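# Lift three sand cores from mould onto plywood

## Task

Remove three sand cores from the mould and set each one down lying on the plywood boards next to the mould, then release them: the long core with the rounded nose, plus the two upright bladed cores in the mould half on the robot's right side. The remaining two cores must stay upright in the mould.

## Robot and tools

ROBOT AND FRAMES
Two arms, left_arm and right_arm, each with six joints and a two-finger gripper. Joint order, always: waist, shoulder, elbow, wrist pitch, wrist yaw, wrist roll. Stated ranges in rad: waist -2.618 to 3.054, shoulder 0.000 to 3.142, elbow 0.000 to 3.142, wrist pitch -1.571 to 1.571, wrist yaw -1.571 to 1.571, wrist roll -2.094 to 2.094. Real ends may differ by up to 0.059 rad.
Scene frame: origin on the table surface midway between the arms, +x out over the table, +z up, left_arm on the +y side (arm names do not match image sides). Bases: left_arm at (+0.031, +0.345, 0) m, quat_wxyz (+1.000, 0, 0, +0.008); right_arm at (+0.030, -0.335, 0) m, quat_wxyz (+1.000, 0, 0, -0.014). Each arm's printed gripper position, orientation and velocities are in that arm's own base frame and may be off by a few cm. Fingers point along gripper +z and close along its y axis; end_effector_position sits between the pads, about 1 cm short of the tips.

THE ROW (used by execute_actions and move)
One flat list of 14 numbers, each in [-1, 1], covering both arms even if one stays still: left_arm's six joints then its opening, then right_arm's six joints then its opening. Joint entries are scaled offsets from the arm's current Joint targets (the values in the result's Joint targets line), not absolute angles: 1.0 equals 2.224 rad for waist, shoulder, elbow and 8.485 rad for the three wrist joints. Sending 0 for a joint keeps its target; the same offset sent twice moves it twice. Opening entries are absolute: +1 fully open (pads 0.094 m apart), -1 closed. A 0 there is a real half-closed command, so resend the present opening to leave a gripper alone.

TOOLS
execute_actions(actions, cameras): actions is a list of actions; each action is a list of up to 15 rows, one per 1/30 s step, the last row repeating if fewer are given. Within an action every row counts from the targets at that action's start. An action asking a joint more than 0.059 rad beyond its range is rejected for both arms. Empty actions returns the state plus all camera images.
move(target, speed, blend, opening_speed, grip_force, blocking, cameras): target is one row or a list of up to 15 rows; every row's offsets count from the same starting Joint targets. All joints travel together, so grippers trace curves and nothing is avoided. speed in rad/s for the joint with the longest way, 0.01 to 12.57, default 0.5 (one value or one per target). blend in rad rounds corners at intermediate targets; 0 stops at each. opening_speed: opening change per second on the -1..+1 scale, at least 0.2; use it slowly on cores that could crumble. grip_force: N per finger pad, 10 to 50, one number or one per arm; it persists. blocking=false returns after about 0.5 s while motion continues. The result ends with a move: line such as done, off_target, moving, held or fault, plus limits=held if steps were withheld.
wait(seconds 0 to 10): lets time pass holding commands. stop(): brakes a running move. zoom_image(camera, region): camera is cam_left_wrist or cam_right_wrist, region [x0, y0, x1, y1] in pixels, at most 504 by 504, from the latest full image. finished_scene(scene): give the current scene's number once the cores are placed and released; it cannot be undone.

RESULT LINES
Joint positions and Joint velocities: per arm, six joint values (rad, rad/s) then pad gap (m). "within noise" means still. Joint targets: the base for your next offsets. Tool commands: current gripper commands. grip_measured: measured opening on the command scale, reads a bit wide when empty and a little narrower than a held hard part. grip_effort_nm: gripper motor effort, negative closing; not a pad force. Joint torques: total drive output incl. arm weight, noisy, wrap at ±28 N m on joints 1-3. "joint sent to its limit": a joint hit its real end. "joint command not followed": a clearance check altered targets. MOTOR HOT appears near 75 °C; OVER-TEMPERATURE FAULT at 90 °C folds that arm and disables it.
Cameras: cam_left_wrist and cam_right_wrist, 896x504 each, on the wrists.

CAUTIONS
Letting any core fall off the table, or leaving it off the table, fails the job. Avoid drops, releasing a moving core, fast collisions and strong presses, especially against fixed or heavy items. Keep the arms from contacting each other and never close one gripper on the other's fingers. Wrist-camera cables count as the hand; do not load them. Pressing past contact or holding a stretched pose heats motors. To end a push, command targets back past the measured joint positions. Loose objects may be nudged occasionally, so check placement before finishing.

Each tool is called by a JSON object that holds its "method" and its "body".

## Session

{"method": "execute_actions", "body": {"actions": []}}

Scene clock: 0.00 s.
left_arm: end_effector_position=(+0.3628, -0.0246, +0.2019) grip_measured=+1.000 grip_effort_nm=n/a end_effector_quat_wxyz=(+0.567, -0.059, +0.819, -0.064) | right_arm: end_effector_position=(+0.3464, +0.0128, +0.2780) grip_measured=+1.000 grip_effort_nm=n/a end_effector_quat_wxyz=(+0.512, -0.227, +0.829, +0.002)
Joint positions: left_arm=[-0.096 1.023 0.565 0.102 -0.051 -0.204 0.094] | right_arm=[-0.157 1.051 1.019 -0.506 -0.374 -0.477 0.094]
Joint velocities: within noise
Joint torques (N m): no reading
Heat: left arm: 34 °C; right arm: 36 °C.
Joint targets: left_arm=[-0.096 1.015 0.574 0.108 -0.052 -0.203] | right_arm=[-0.157 1.043 1.031 -0.504 -0.378 -0.476]
Tool commands: left_gripper/opening=+1.0 right_gripper/opening=+1.0

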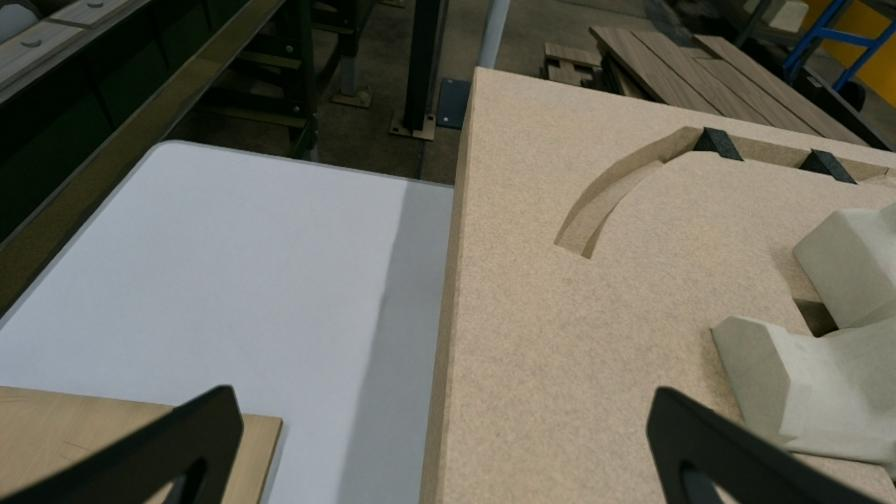

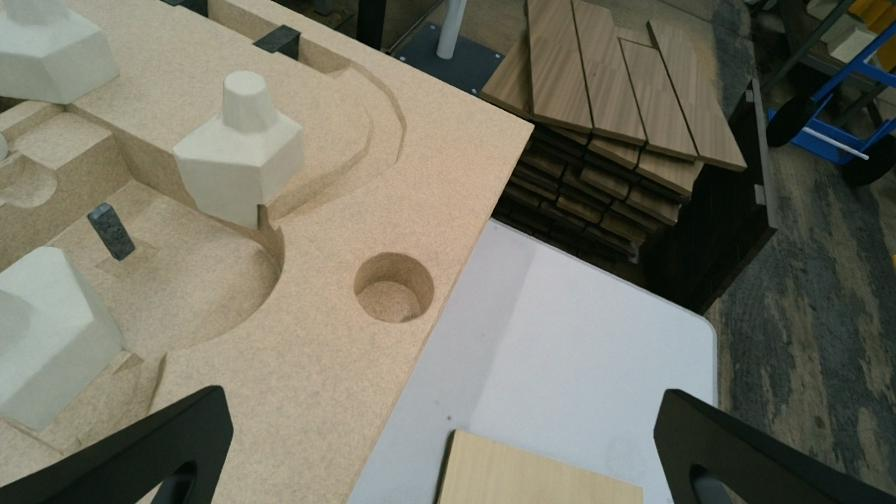

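{"method": "move", "body": {"target": [0.0432, 0.25, 0.5832, -0.1424, 0.0061, 0.0239, 1.0, 0.0706, 0.2374, 0.3777, -0.0702, 0.04455, 0.0561, 1.0], "speed": 0.8, "cameras": ["all"]}}

Scene clock: 34.87 s.
left_arm: end_effector_position=(+0.4078, -0.0002, +0.3290) grip_measured=+1.000 grip_effort_nm=0.03 end_effector_quat_wxyz=(+0.373, -0.001, +0.928, +0.001) | right_arm: end_effector_position=(+0.4098, -0.0004, +0.3263) grip_measured=+1.000 grip_effort_nm=0.03 end_effector_quat_wxyz=(+0.372, -0.002, +0.928, +0.000)
Joint positions: left_arm=[-0.007 1.558 1.847 -1.095 -0.008 -0.006 0.094] | right_arm=[-0.006 1.562 1.841 -1.087 -0.006 -0.008 0.094]
Joint torques (N m): left_arm=[0.53 -4.62 6.87 1.72 0.11 0.03] | right_arm=[0.46 -4.9 7.84 1.05 0.05 0.08]
Heat: left arm: 36 °C; right arm: 39 °C.
Joint targets: left_arm=[0.001 1.571 1.871 -1.100 0.000 0.000] | right_arm=[0.000 1.571 1.871 -1.100 0.000 0.000]
move: done

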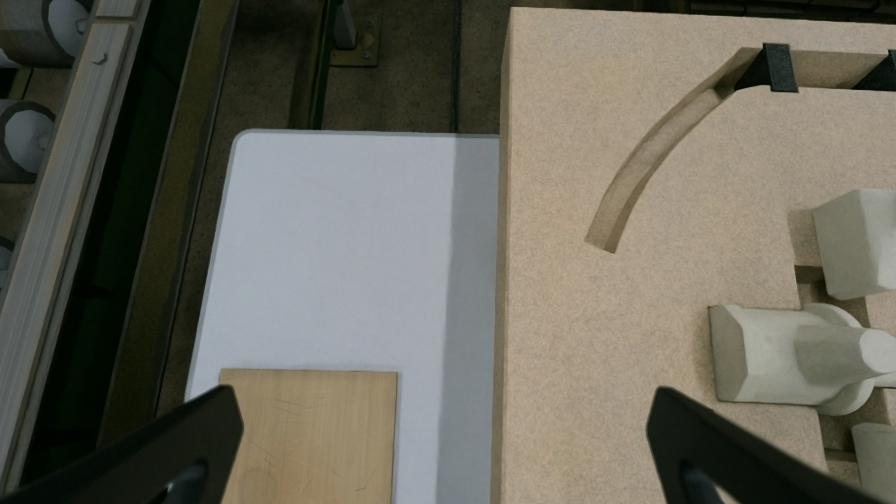

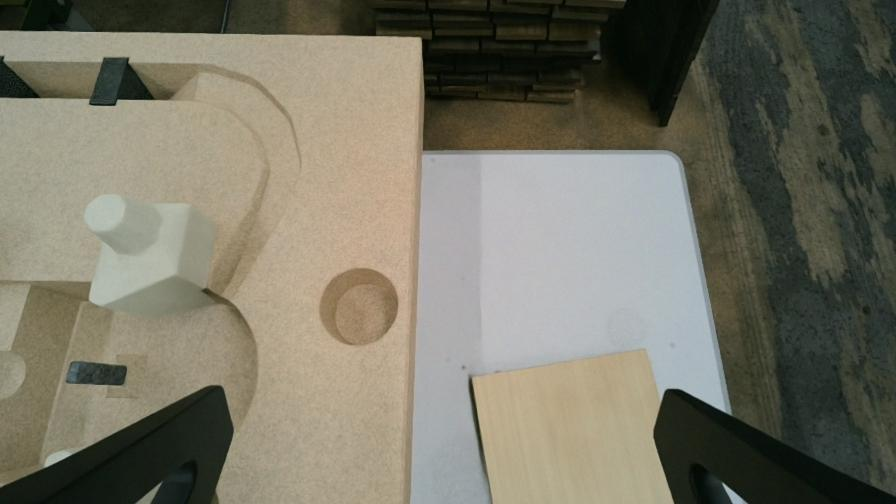

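{"method": "move", "body": {"target": [-0.337, 0, 0, 0, 0, 0, 1.0, 0.09, -0.09, 0, 0.0, 0, 0, 1.0], "speed": 0.8, "cameras": ["all"]}}

Scene clock: 40.60 s.
left_arm: end_effector_position=(+0.2988, -0.2774, +0.3289) grip_measured=+1.000 grip_effort_nm=0.03 end_effector_quat_wxyz=(+0.346, +0.338, +0.864, -0.138) | right_arm: end_effector_position=(+0.3600, +0.0722, +0.3931) grip_measured=+1.000 grip_effort_nm=0.03 end_effector_quat_wxyz=(+0.451, -0.090, +0.887, +0.044)
Joint positions: left_arm=[-0.75 1.558 1.847 -1.096 0.002 -0.004 0.094] | right_arm=[0.194 1.387 1.847 -1.09 -0.003 -0.007 0.094]
Joint torques (N m): left_arm=[0.1 -4.67 6.87 1.72 -0.02 -0.01] | right_arm=[0.55 -5.12 6.97 1.26 0.02 0.04]
Heat: left arm: 37 °C; right arm: 39 °C.
Joint targets: left_arm=[-0.749 1.571 1.871 -1.100 0.000 0.000] | right_arm=[0.200 1.371 1.871 -1.100 0.000 0.000]
move: done

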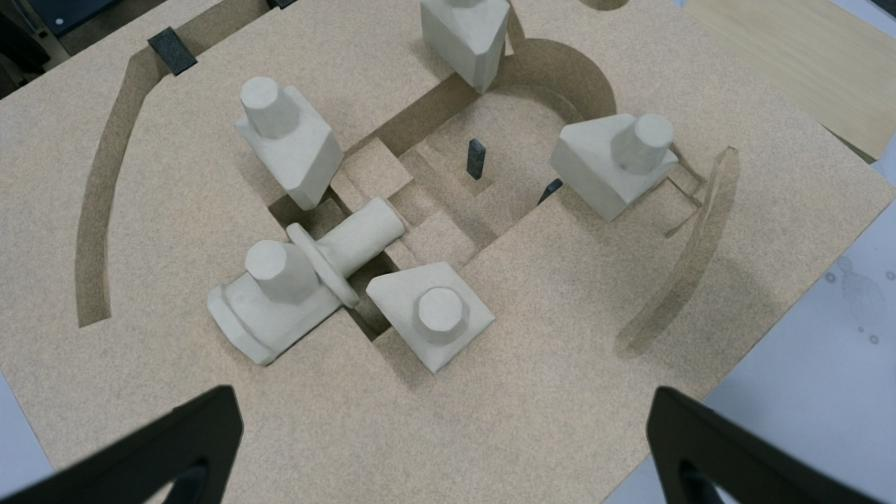

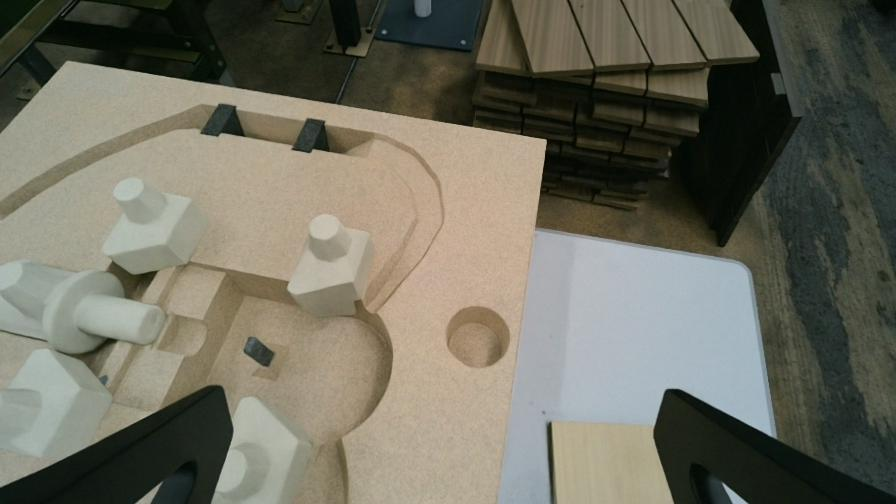

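{"method": "zoom_image", "body": {"camera": "cam_right_wrist", "region": [0, 0, 448, 504]}}

{"method": "zoom_image", "body": {"camera": "cam_right_wrist", "region": [448, 0, 896, 504]}}

{"method": "zoom_image", "body": {"camera": "cam_left_wrist", "region": [50, 0, 400, 380]}}

{"method": "zoom_image", "body": {"camera": "cam_left_wrist", "region": [380, 0, 730, 380]}}

Scaled by 1.000.

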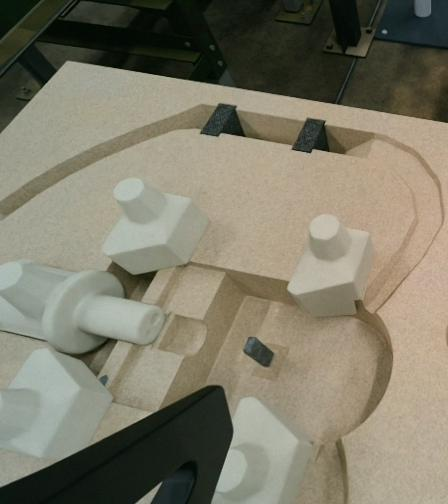

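Scaled by 1.000.

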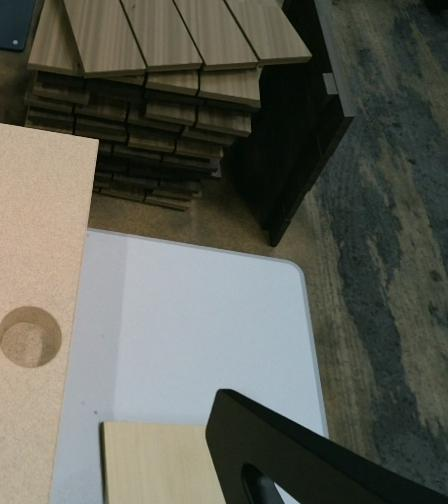

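Scaled by 1.326.

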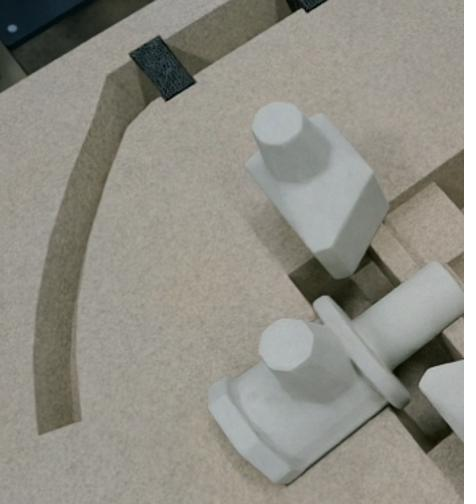

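Scaled by 1.326.

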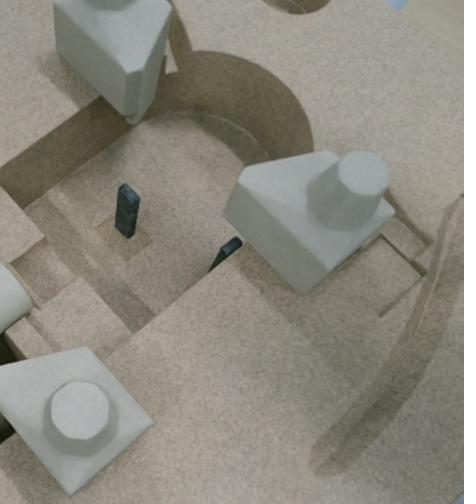

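{"method": "move", "body": {"target": [0.5166, -0.3539, -0.6066, 0.1134, 0.1296, 0, 1.0, -0.2698, -0.2639, -0.6066, 0.1134, -0.1296, 0, 1.0], "speed": 0.8, "cameras": ["all"]}}

Scene clock: 160.03 s.
left_arm: end_effector_position=(+0.2721, -0.0590, +0.2360) grip_measured=+1.000 grip_effort_nm=0.03 end_effector_quat_wxyz=(+0.538, +0.132, +0.761, -0.337) | right_arm: end_effector_position=(+0.2718, +0.0611, +0.2352) grip_measured=+1.000 grip_effort_nm=0.03 end_effector_quat_wxyz=(+0.537, -0.131, +0.762, +0.338)
Joint positions: left_arm=[0.392 0.8 0.528 -0.155 1.084 -0.005 0.094] | right_arm=[-0.393 0.797 0.527 -0.164 -1.086 0.003 0.094]
Joint torques (N m): left_arm=[0.65 -1.83 5.03 1.98 0.46 -0.01] | right_arm=[-0.59 -1.62 5.81 1.47 -0.32 -0.07]
Heat: left arm: 39 °C; right arm: 40 °C.
Joint targets: left_arm=[0.400 0.784 0.522 -0.138 1.100 0.000] | right_arm=[-0.400 0.784 0.522 -0.138 -1.100 0.000]
move: done

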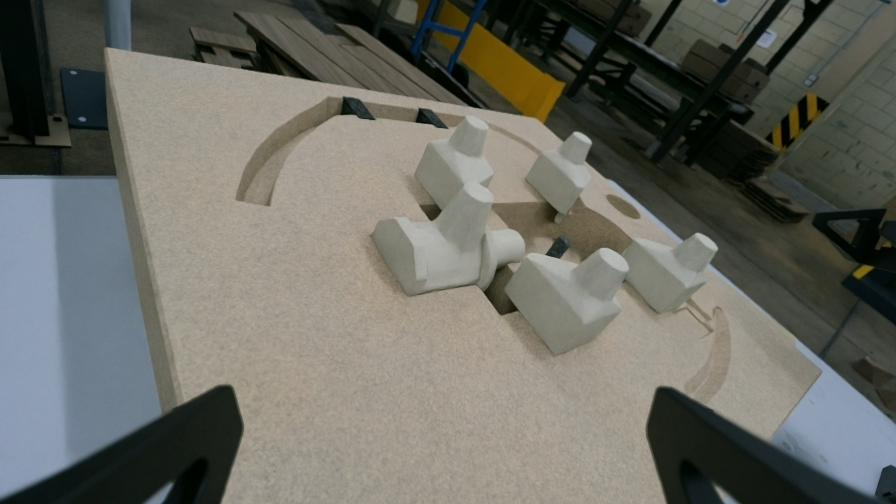

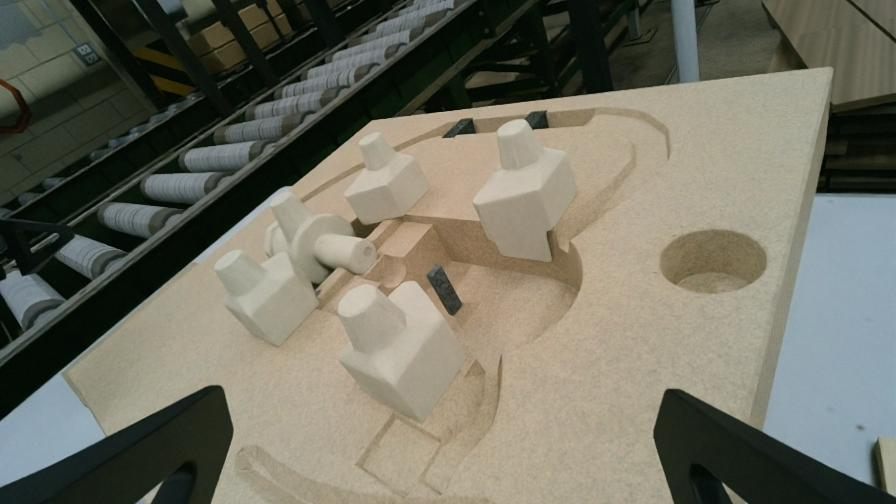

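{"method": "zoom_image", "body": {"camera": "cam_right_wrist", "region": [440, 90, 660, 300]}}

{"method": "zoom_image", "body": {"camera": "cam_right_wrist", "region": [300, 250, 520, 500]}}

{"method": "zoom_image", "body": {"camera": "cam_left_wrist", "region": [360, 100, 640, 370]}}

{"method": "zoom_image", "body": {"camera": "cam_right_wrist", "region": [200, 120, 440, 360]}}

Scaled by 2.291.

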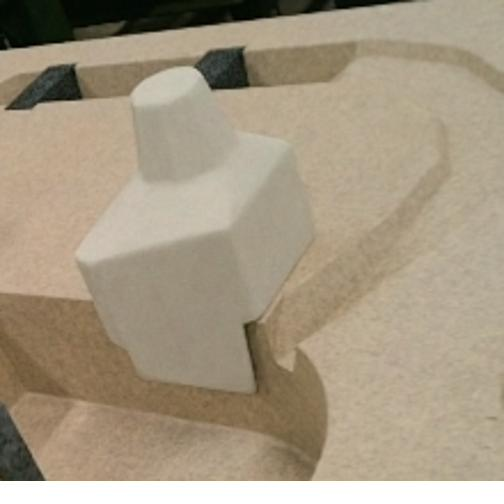

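Scaled by 2.016.

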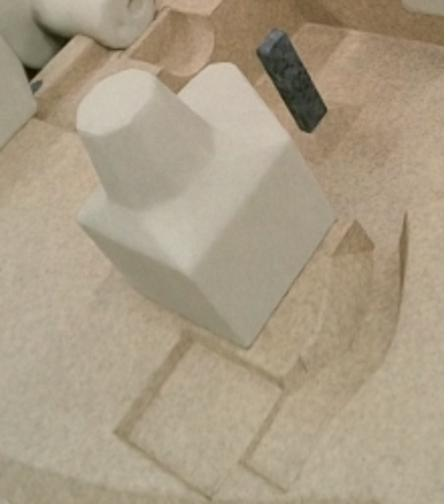

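Scaled by 1.800.

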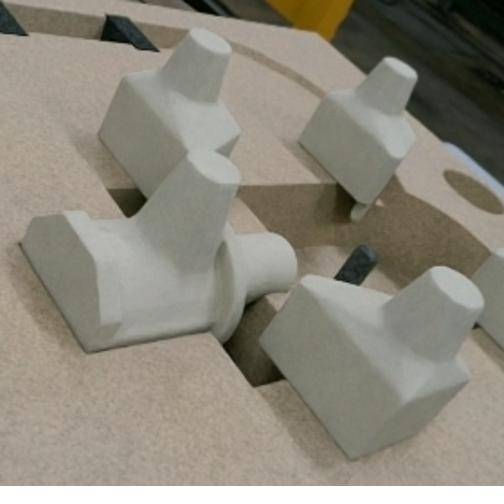

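Scaled by 2.100.

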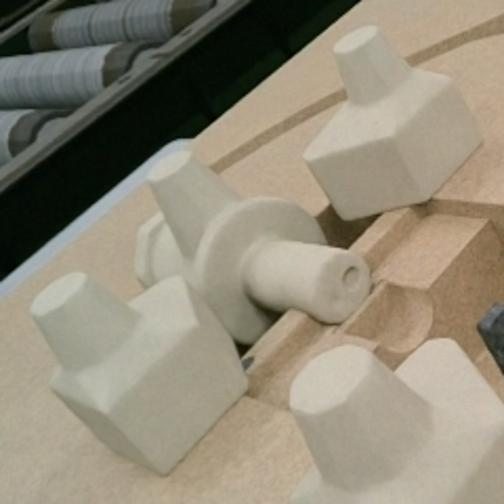

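{"method": "move", "body": {"target": [-0.4047, 0.4568, 0.7095, -0.157, -0.1296, 0, 1.0, 0.3687, 0.4568, 0.7095, -0.157, 0.1296, 0, 1.0], "speed": 0.8, "cameras": ["all"]}}

Scene clock: 218.43 s.
left_arm: end_effector_position=(+0.3429, -0.1879, +0.2730) grip_measured=+1.000 grip_effort_nm=0.03 end_effector_quat_wxyz=(+0.190, +0.241, +0.950, -0.053) | right_arm: end_effector_position=(+0.3580, +0.1622, +0.2708) grip_measured=+1.000 grip_effort_nm=0.03 end_effector_quat_wxyz=(+0.192, -0.203, +0.959, +0.045)
Joint positions: left_arm=[-0.5 1.786 2.076 -1.463 0.009 -0.005 0.094] | right_arm=[0.42 1.79 2.072 -1.455 -0.006 0.004 0.094]
Joint torques (N m): left_arm=[-0.03 -6.11 6.39 1.16 -0.08 0.01] | right_arm=[0.17 -6.31 7.25 0.62 0.08 -0.08]
Heat: left arm: 40 °C; right arm: 42 °C.
Joint targets: left_arm=[-0.500 1.800 2.100 -1.470 0.000 0.000] | right_arm=[0.420 1.800 2.100 -1.470 0.000 0.000]
move: done

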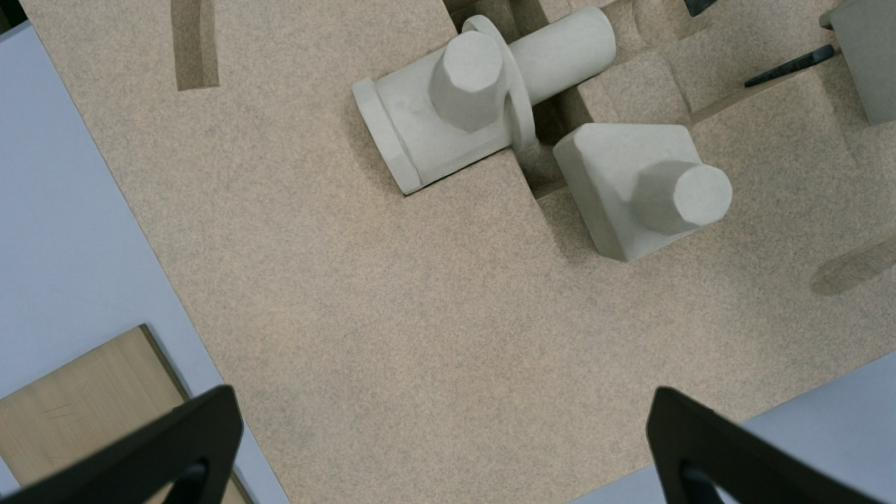

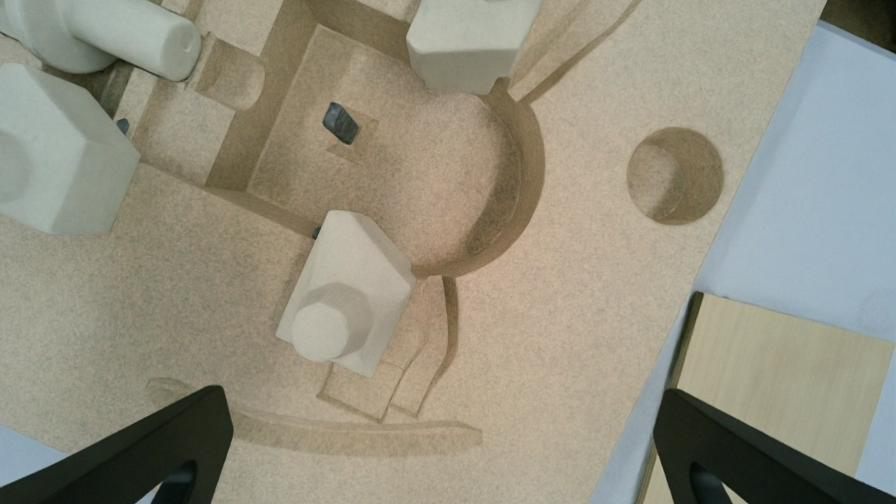

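{"method": "zoom_image", "body": {"camera": "cam_right_wrist", "region": [230, 180, 450, 400]}}

{"method": "zoom_image", "body": {"camera": "cam_left_wrist", "region": [330, 0, 650, 230]}}

{"method": "zoom_image", "body": {"camera": "cam_right_wrist", "region": [0, 0, 220, 240]}}

Scaled by 2.291.

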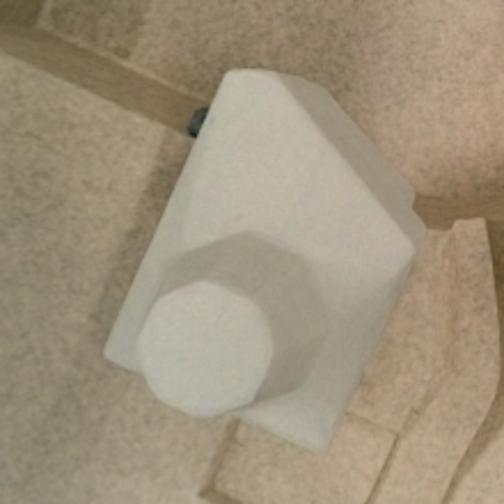

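Scaled by 1.575.

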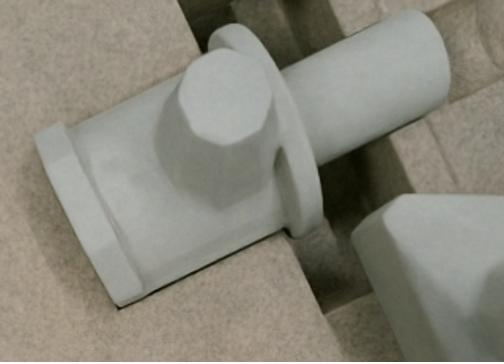

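Scaled by 2.100.

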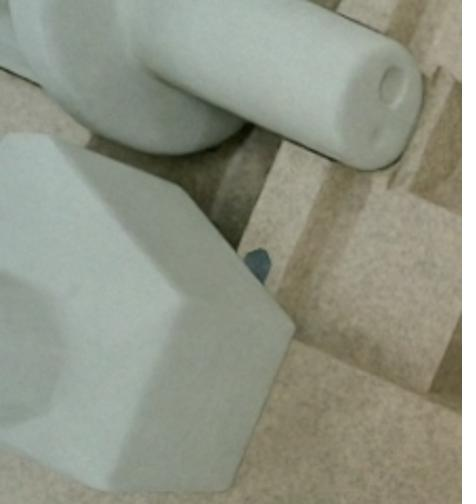

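{"method": "move", "body": {"target": [0.1839, 0.0823, -0.1893, 0.0796, 0.1221, 0.1222, 1.0, 0.0599, -0.3931, -0.6768, 0.1609, 0, 0, 1.0], "speed": 0.8, "cameras": ["all"]}}

Scene clock: 308.73 s.
left_arm: end_effector_position=(+0.4350, -0.1926, +0.2040) grip_measured=+1.000 grip_effort_nm=0.03 end_effector_quat_wxyz=(+0.396, +0.548, +0.662, -0.324) | right_arm: end_effector_position=(+0.2885, +0.1774, +0.1911) grip_measured=+1.000 grip_effort_nm=0.03 end_effector_quat_wxyz=(+0.499, -0.230, +0.823, +0.143)
Joint positions: left_arm=[-0.094 1.966 1.686 -0.808 1.004 1.021 0.094] | right_arm=[0.546 0.945 0.601 -0.136 -0.004 0.004 0.094]
Joint torques (N m): left_arm=[0.09 -8.06 4.64 1.32 0.9 0.09] | right_arm=[0.62 -3.3 5.96 1.74 0.03 -0.09]
Heat: left arm: 38 °C; right arm: 39 °C.
Joint targets: left_arm=[-0.091 1.983 1.679 -0.795 1.036 1.037] | right_arm=[0.553 0.926 0.595 -0.105 0.000 0.000]
move: done

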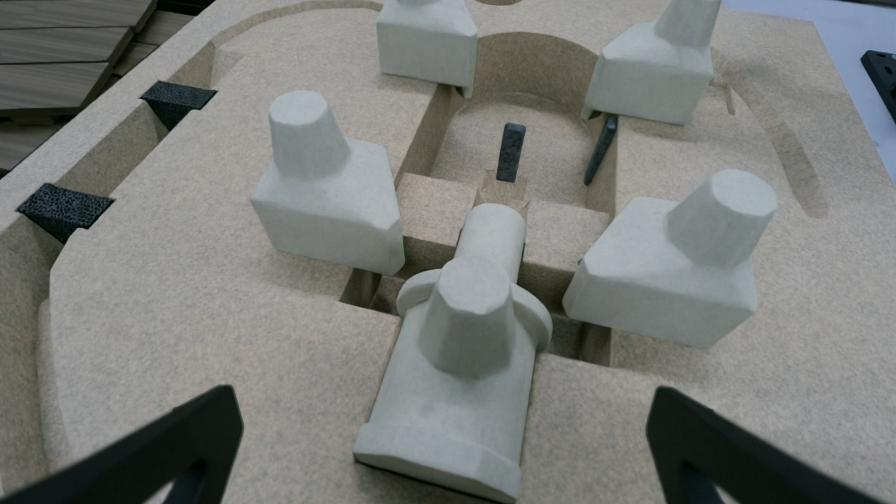

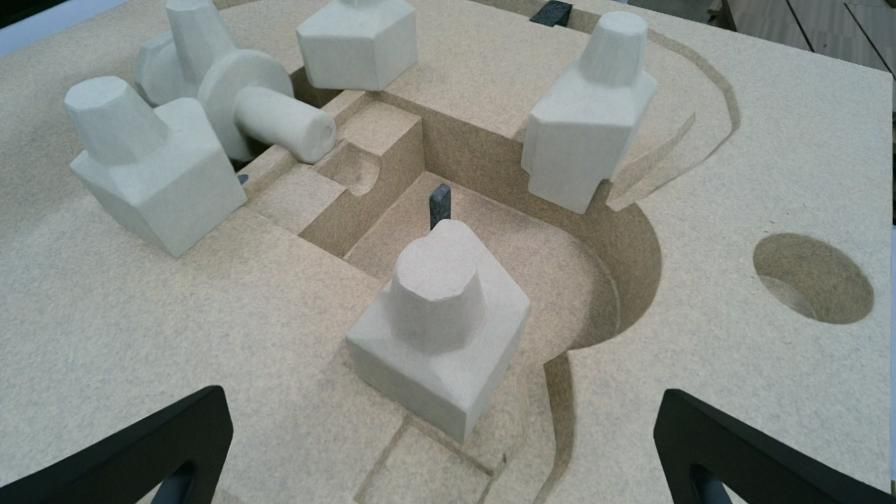

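{"method": "zoom_image", "body": {"camera": "cam_right_wrist", "region": [330, 200, 550, 450]}}

{"method": "zoom_image", "body": {"camera": "cam_left_wrist", "region": [340, 190, 580, 504]}}

{"method": "zoom_image", "body": {"camera": "cam_left_wrist", "region": [560, 0, 760, 200]}}

{"method": "zoom_image", "body": {"camera": "cam_left_wrist", "region": [360, 0, 500, 120]}}

{"method": "zoom_image", "body": {"camera": "cam_right_wrist", "region": [500, 0, 700, 230]}}

Scaled by 2.016.

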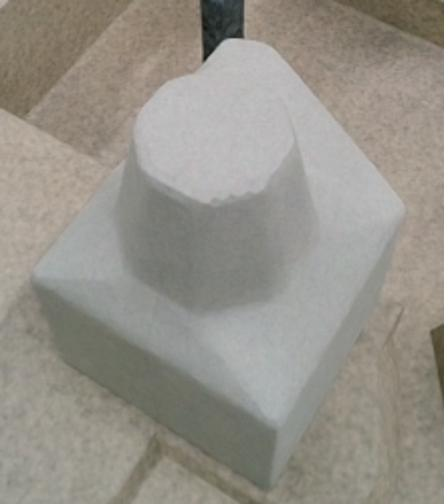

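Scaled by 1.605.

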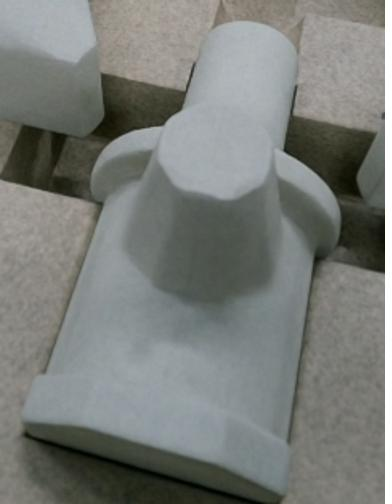

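Scaled by 2.520.

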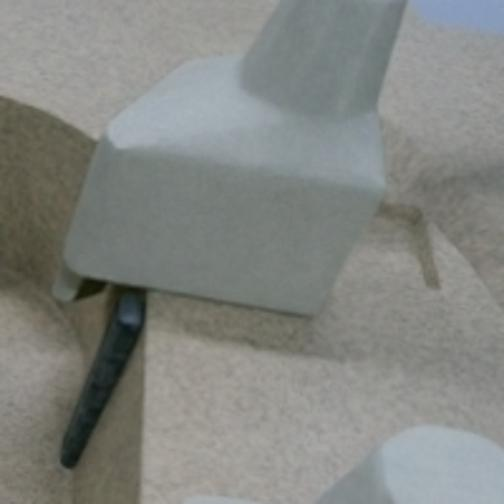

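Scaled by 3.600.

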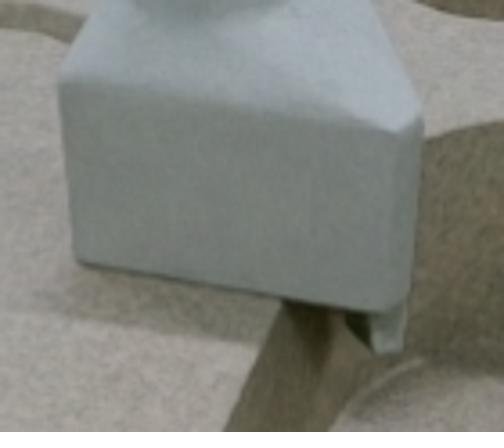

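Scaled by 2.191.

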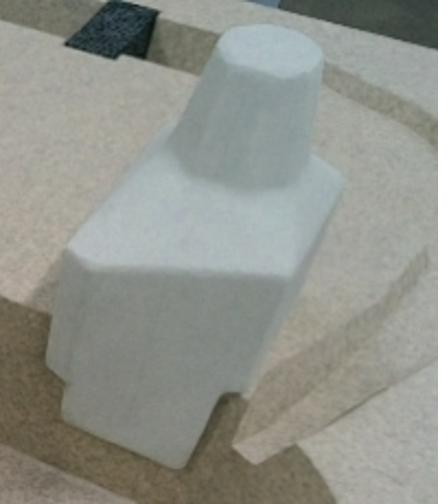

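{"method": "move", "body": {"target": [0, 0, 0, 0, 0, 0, 1.0, 0.0039, 0.1606, 0.0204, 0.0376, 0, 0, 1.0], "speed": 0.25, "cameras": ["all"]}}

Scene clock: 338.20 s.
left_arm: end_effector_position=(+0.4351, -0.1926, +0.2041) grip_measured=+1.000 grip_effort_nm=0.03 end_effector_quat_wxyz=(+0.396, +0.548, +0.661, -0.324) | right_arm: end_effector_position=(+0.3343, +0.2091, +0.1486) grip_measured=+1.000 grip_effort_nm=0.03 end_effector_quat_wxyz=(+0.494, -0.234, +0.825, +0.143)
Joint positions: left_arm=[-0.094 1.966 1.686 -0.808 1.004 1.022 0.094] | right_arm=[0.555 1.278 0.609 0.18 -0.003 0.004 0.094]
Joint torques (N m): left_arm=[0.18 -8.02 4.59 1.32 0.9 0.12] | right_arm=[0.61 -3.47 8.55 1.76 0.02 -0.09]
Heat: left arm: 37 °C; right arm: 41 °C.
Joint targets: left_arm=[-0.091 1.983 1.679 -0.795 1.036 1.037] | right_arm=[0.562 1.283 0.640 0.214 0.000 0.000]
move: done

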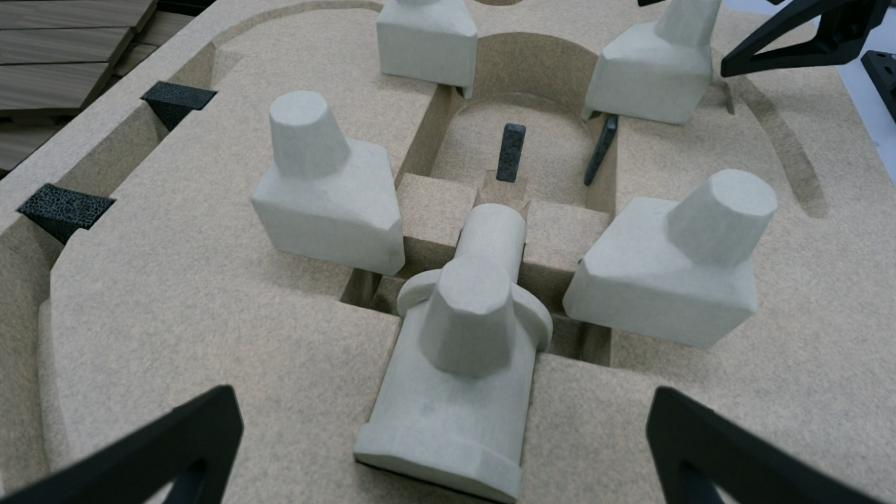

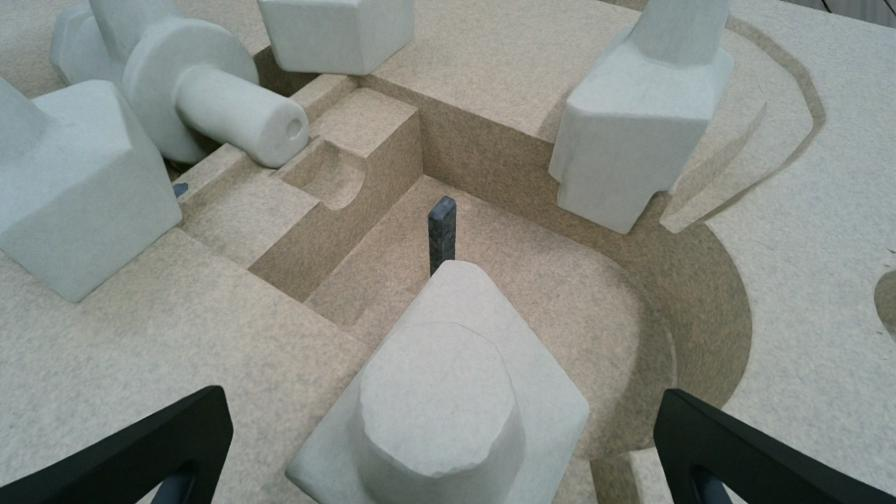

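{"method": "move", "body": {"target": [0, 0, 0, 0, 0, 0, 1.0, 0, 0, 0.0112, 0, 0, 0, 1.0], "speed": 0.2, "cameras": ["cam_right_wrist"]}}

Scene clock: 353.37 s.
left_arm: end_effector_position=(+0.4351, -0.1926, +0.2041) grip_measured=+1.000 grip_effort_nm=0.03 end_effector_quat_wxyz=(+0.396, +0.548, +0.661, -0.324) | right_arm: end_effector_position=(+0.3392, +0.2122, +0.1606) grip_measured=+1.000 grip_effort_nm=0.02 end_effector_quat_wxyz=(+0.506, -0.232, +0.818, +0.147)
Joint positions: left_arm=[-0.094 1.966 1.686 -0.808 1.004 1.022 0.094] | right_arm=[0.555 1.278 0.634 0.182 -0.003 0.004 0.094]
Joint torques (N m): left_arm=[0.23 -8.06 4.62 1.35 0.9 0.12] | right_arm=[0.62 -3.51 8.57 1.78 0.01 -0.08]
Heat: left arm: 37 °C; right arm: 42 °C.
Joint targets: left_arm=[-0.091 1.983 1.679 -0.795 1.036 1.037] | right_arm=[0.562 1.283 0.665 0.214 0.000 0.000]
move: done
Images, in order (width x height): cam_right_wrist 896x504.

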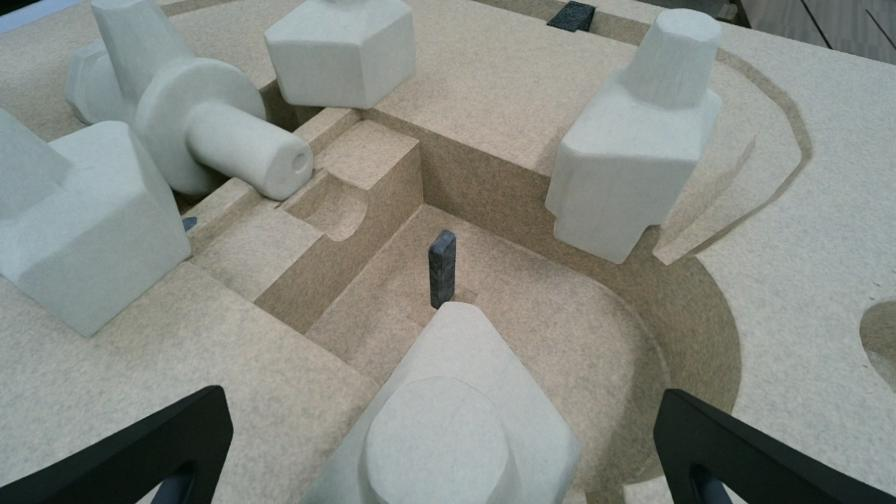

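{"method": "move", "body": {"target": [0, 0, 0, 0, 0, 0, 1.0, 0, 0.009, 0, 0, 0, 0, 1.0], "speed": 0.2, "cameras": ["cam_right_wrist"]}}

Scene clock: 358.80 s.
left_arm: end_effector_position=(+0.4351, -0.1926, +0.2041) grip_measured=+1.000 grip_effort_nm=0.03 end_effector_quat_wxyz=(+0.396, +0.548, +0.661, -0.324) | right_arm: end_effector_position=(+0.3399, +0.2126, +0.1538) grip_measured=+1.000 grip_effort_nm=0.03 end_effector_quat_wxyz=(+0.499, -0.233, +0.822, +0.144)
Joint positions: left_arm=[-0.094 1.966 1.686 -0.808 1.004 1.022 0.094] | right_arm=[0.555 1.296 0.634 0.183 -0.003 0.004 0.094]
Joint torques (N m): left_arm=[0.18 -8.02 4.55 1.33 0.87 0.13] | right_arm=[0.62 -3.48 8.53 1.75 0.02 -0.08]
Heat: left arm: 37 °C; right arm: 42 °C.
Joint targets: left_arm=[-0.091 1.983 1.679 -0.795 1.036 1.037] | right_arm=[0.562 1.303 0.665 0.214 0.000 0.000]
move: done
Images, in order (width x height): cam_right_wrist 896x504.

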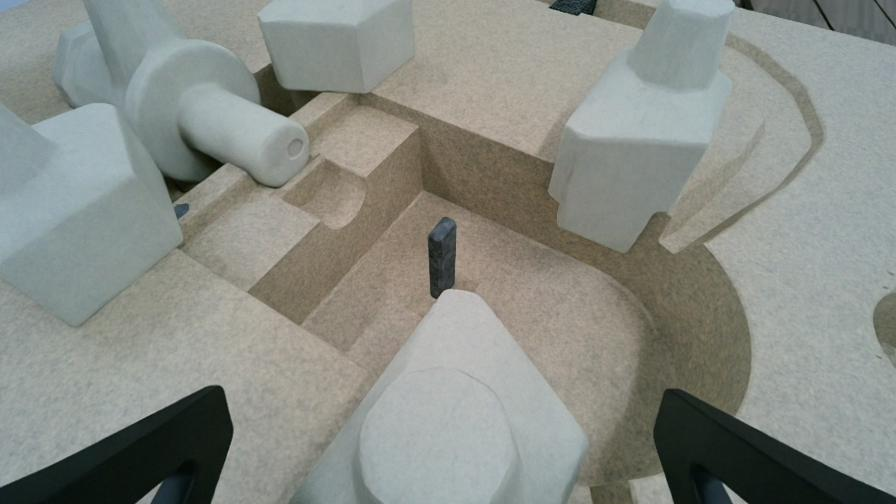

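{"method": "move", "body": {"target": [[0, 0, 0, 0, 0, 0, 1.0, 0, 0, 0, 0, 0, 0, 0.0]], "opening_speed": 0.8}}

{"method": "move", "body": {"target": [[0, 0, 0, 0, 0, 0, 1.0, 0, 0, 0, 0, 0, 0, -0.7]], "opening_speed": 0.3, "grip_force": [50, 25], "cameras": ["cam_right_wrist"]}}

Scene clock: 364.50 s.
left_arm: end_effector_position=(+0.4351, -0.1926, +0.2041) grip_measured=+1.000 grip_effort_nm=0.03 end_effector_quat_wxyz=(+0.396, +0.548, +0.661, -0.324) | right_arm: end_effector_position=(+0.3399, +0.2125, +0.1538) grip_measured=+0.003 grip_effort_nm=-0.12 end_effector_quat_wxyz=(+0.499, -0.233, +0.822, +0.144)
Joint positions: left_arm=[-0.094 1.966 1.686 -0.808 1.004 1.022 0.094] | right_arm=[0.555 1.296 0.634 0.183 -0.003 0.004 0.047]
Joint torques (N m): left_arm=[0.2 -8.08 4.66 1.34 0.9 0.1] | right_arm=[0.61 -3.51 8.53 1.75 0.01 -0.08]
Heat: left arm: 37 °C; right arm: 41 °C.
Joint targets: left_arm=[-0.091 1.983 1.679 -0.795 1.036 1.037] | right_arm=[0.562 1.303 0.665 0.214 0.000 0.000]
move: done

Scene clock: 367.03 s.
left_arm: end_effector_position=(+0.4351, -0.1926, +0.2041) grip_measured=+1.000 grip_effort_nm=0.03 end_effector_quat_wxyz=(+0.396, +0.548, +0.661, -0.324) | right_arm: end_effector_position=(+0.3401, +0.2123, +0.1538) grip_measured=-0.254 grip_effort_nm=-0.54 end_effector_quat_wxyz=(+0.499, -0.233, +0.822, +0.144)
Joint positions: left_arm=[-0.094 1.966 1.686 -0.808 1.004 1.022 0.094] | right_arm=[0.555 1.296 0.634 0.183 -0.001 0.004 0.035]
Joint torques (N m): left_arm=[0.23 -8.03 4.67 1.34 0.88 0.11] | right_arm=[0.61 -3.49 8.51 1.75 0.01 -0.08]
Heat: left arm: 37 °C; right arm: 41 °C.
Joint targets: left_arm=[-0.091 1.983 1.679 -0.795 1.036 1.037] | right_arm=[0.562 1.303 0.665 0.214 0.000 0.000]
grip_force (N): 50, 25
move: done
Images, in order (width x height): cam_right_wrist 896x504.

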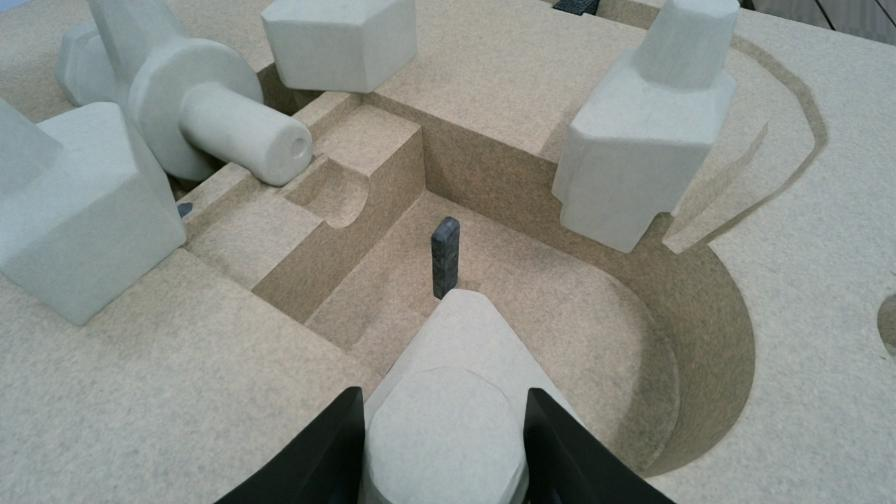

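{"method": "move", "body": {"target": [0, 0, 0, 0, 0, 0, 1.0, 0, -0.0157, 0.0281, -0.01148, 0, 0, -0.7], "speed": 0.1, "cameras": ["cam_right_wrist"]}}

Scene clock: 377.67 s.
left_arm: end_effector_position=(+0.4351, -0.1926, +0.2041) grip_measured=+1.000 grip_effort_nm=0.03 end_effector_quat_wxyz=(+0.396, +0.548, +0.661, -0.324) | right_arm: end_effector_position=(+0.3393, +0.2118, +0.1549) grip_measured=-0.254 grip_effort_nm=-0.54 end_effector_quat_wxyz=(+0.479, -0.236, +0.834, +0.138)
Joint positions: left_arm=[-0.094 1.966 1.686 -0.808 1.004 1.022 0.094] | right_arm=[0.555 1.296 0.683 0.086 -0.001 0.004 0.035]
Joint torques (N m): left_arm=[0.17 -8.02 4.6 1.34 0.91 0.1] | right_arm=[0.61 -6.37 9.59 1.71 0 -0.08]
Heat: left arm: 37 °C; right arm: 42 °C.
Joint targets: left_arm=[-0.091 1.983 1.679 -0.795 1.036 1.037] | right_arm=[0.562 1.268 0.727 0.117 0.000 0.000]
grip_force (N): 50, 25
move: off_target (right_arm); right_arm: the elbow is farthest, 0.044 rad from its target
Images, in order (width x height): cam_right_wrist 896x504.

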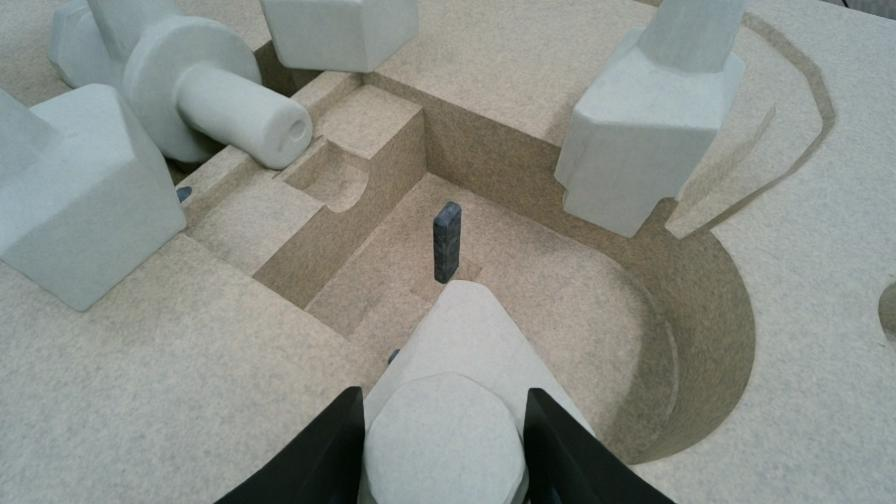

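{"method": "move", "body": {"target": [[0, 0, 0, 0, 0, 0, 1.0, 0, -0.0117, 0.0022, 0, 0, 0, -0.7], [0, 0, 0, 0, 0, 0, 1.0, 0, -0.0274, 0.0414, -0.01438, 0, 0, -0.7]], "speed": 0.1, "cameras": ["all"]}}

Scene clock: 390.80 s.
left_arm: end_effector_position=(+0.4351, -0.1926, +0.2041) grip_measured=+1.000 grip_effort_nm=0.03 end_effector_quat_wxyz=(+0.396, +0.548, +0.661, -0.324) | right_arm: end_effector_position=(+0.3356, +0.2095, +0.1778) grip_measured=-0.254 grip_effort_nm=-0.54 end_effector_quat_wxyz=(+0.471, -0.238, +0.839, +0.136)
Joint positions: left_arm=[-0.094 1.966 1.686 -0.808 1.004 1.022 0.094] | right_arm=[0.555 1.25 0.765 -0.062 -0.001 0.004 0.035]
Joint torques (N m): left_arm=[0.21 -8.09 4.6 1.35 0.89 0.11] | right_arm=[0.62 -7.45 10.66 1.92 0 -0.09]
Heat: left arm: 37 °C; right arm: 44 °C.
Joint targets: left_arm=[-0.091 1.983 1.679 -0.795 1.036 1.037] | right_arm=[0.562 1.207 0.820 -0.005 0.000 0.000]
grip_force (N): 50, 25
move: off_target (right_arm); right_arm: the wrist pitch is farthest, 0.057 rad from its target

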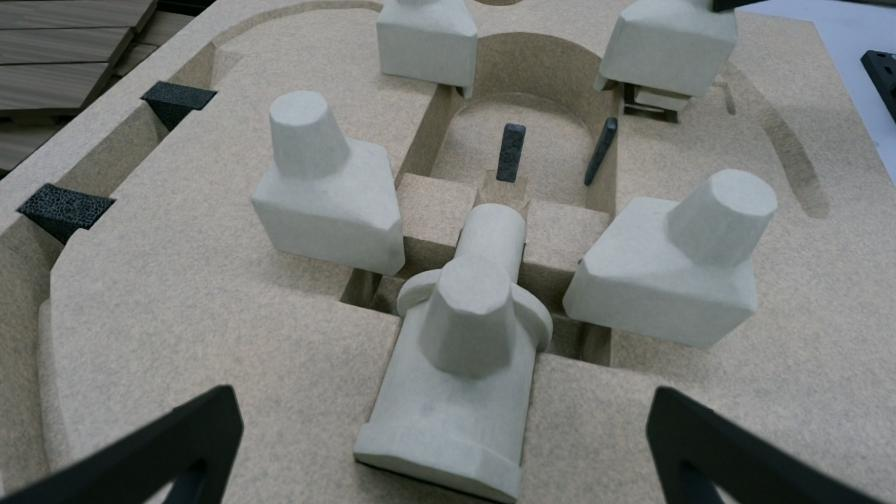

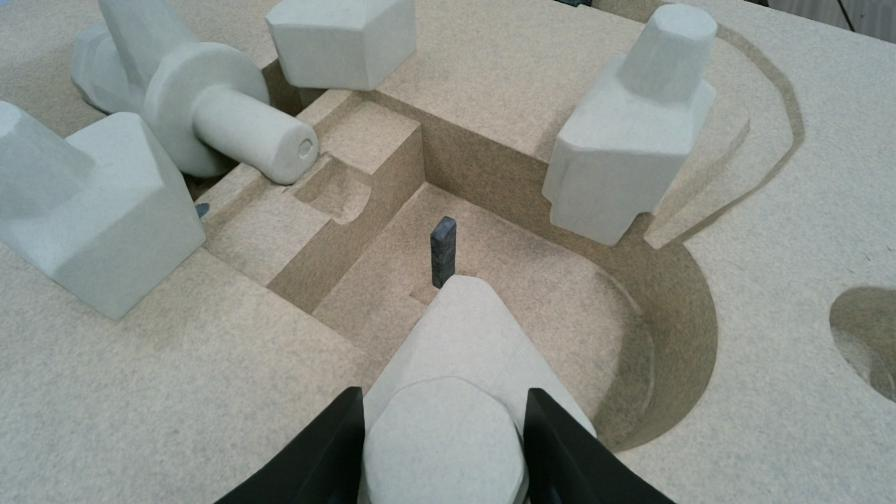

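{"method": "zoom_image", "body": {"camera": "cam_left_wrist", "region": [560, 0, 780, 200]}}

Scaled by 2.291.

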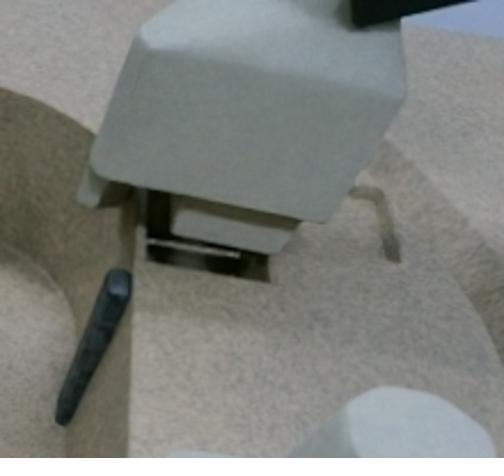

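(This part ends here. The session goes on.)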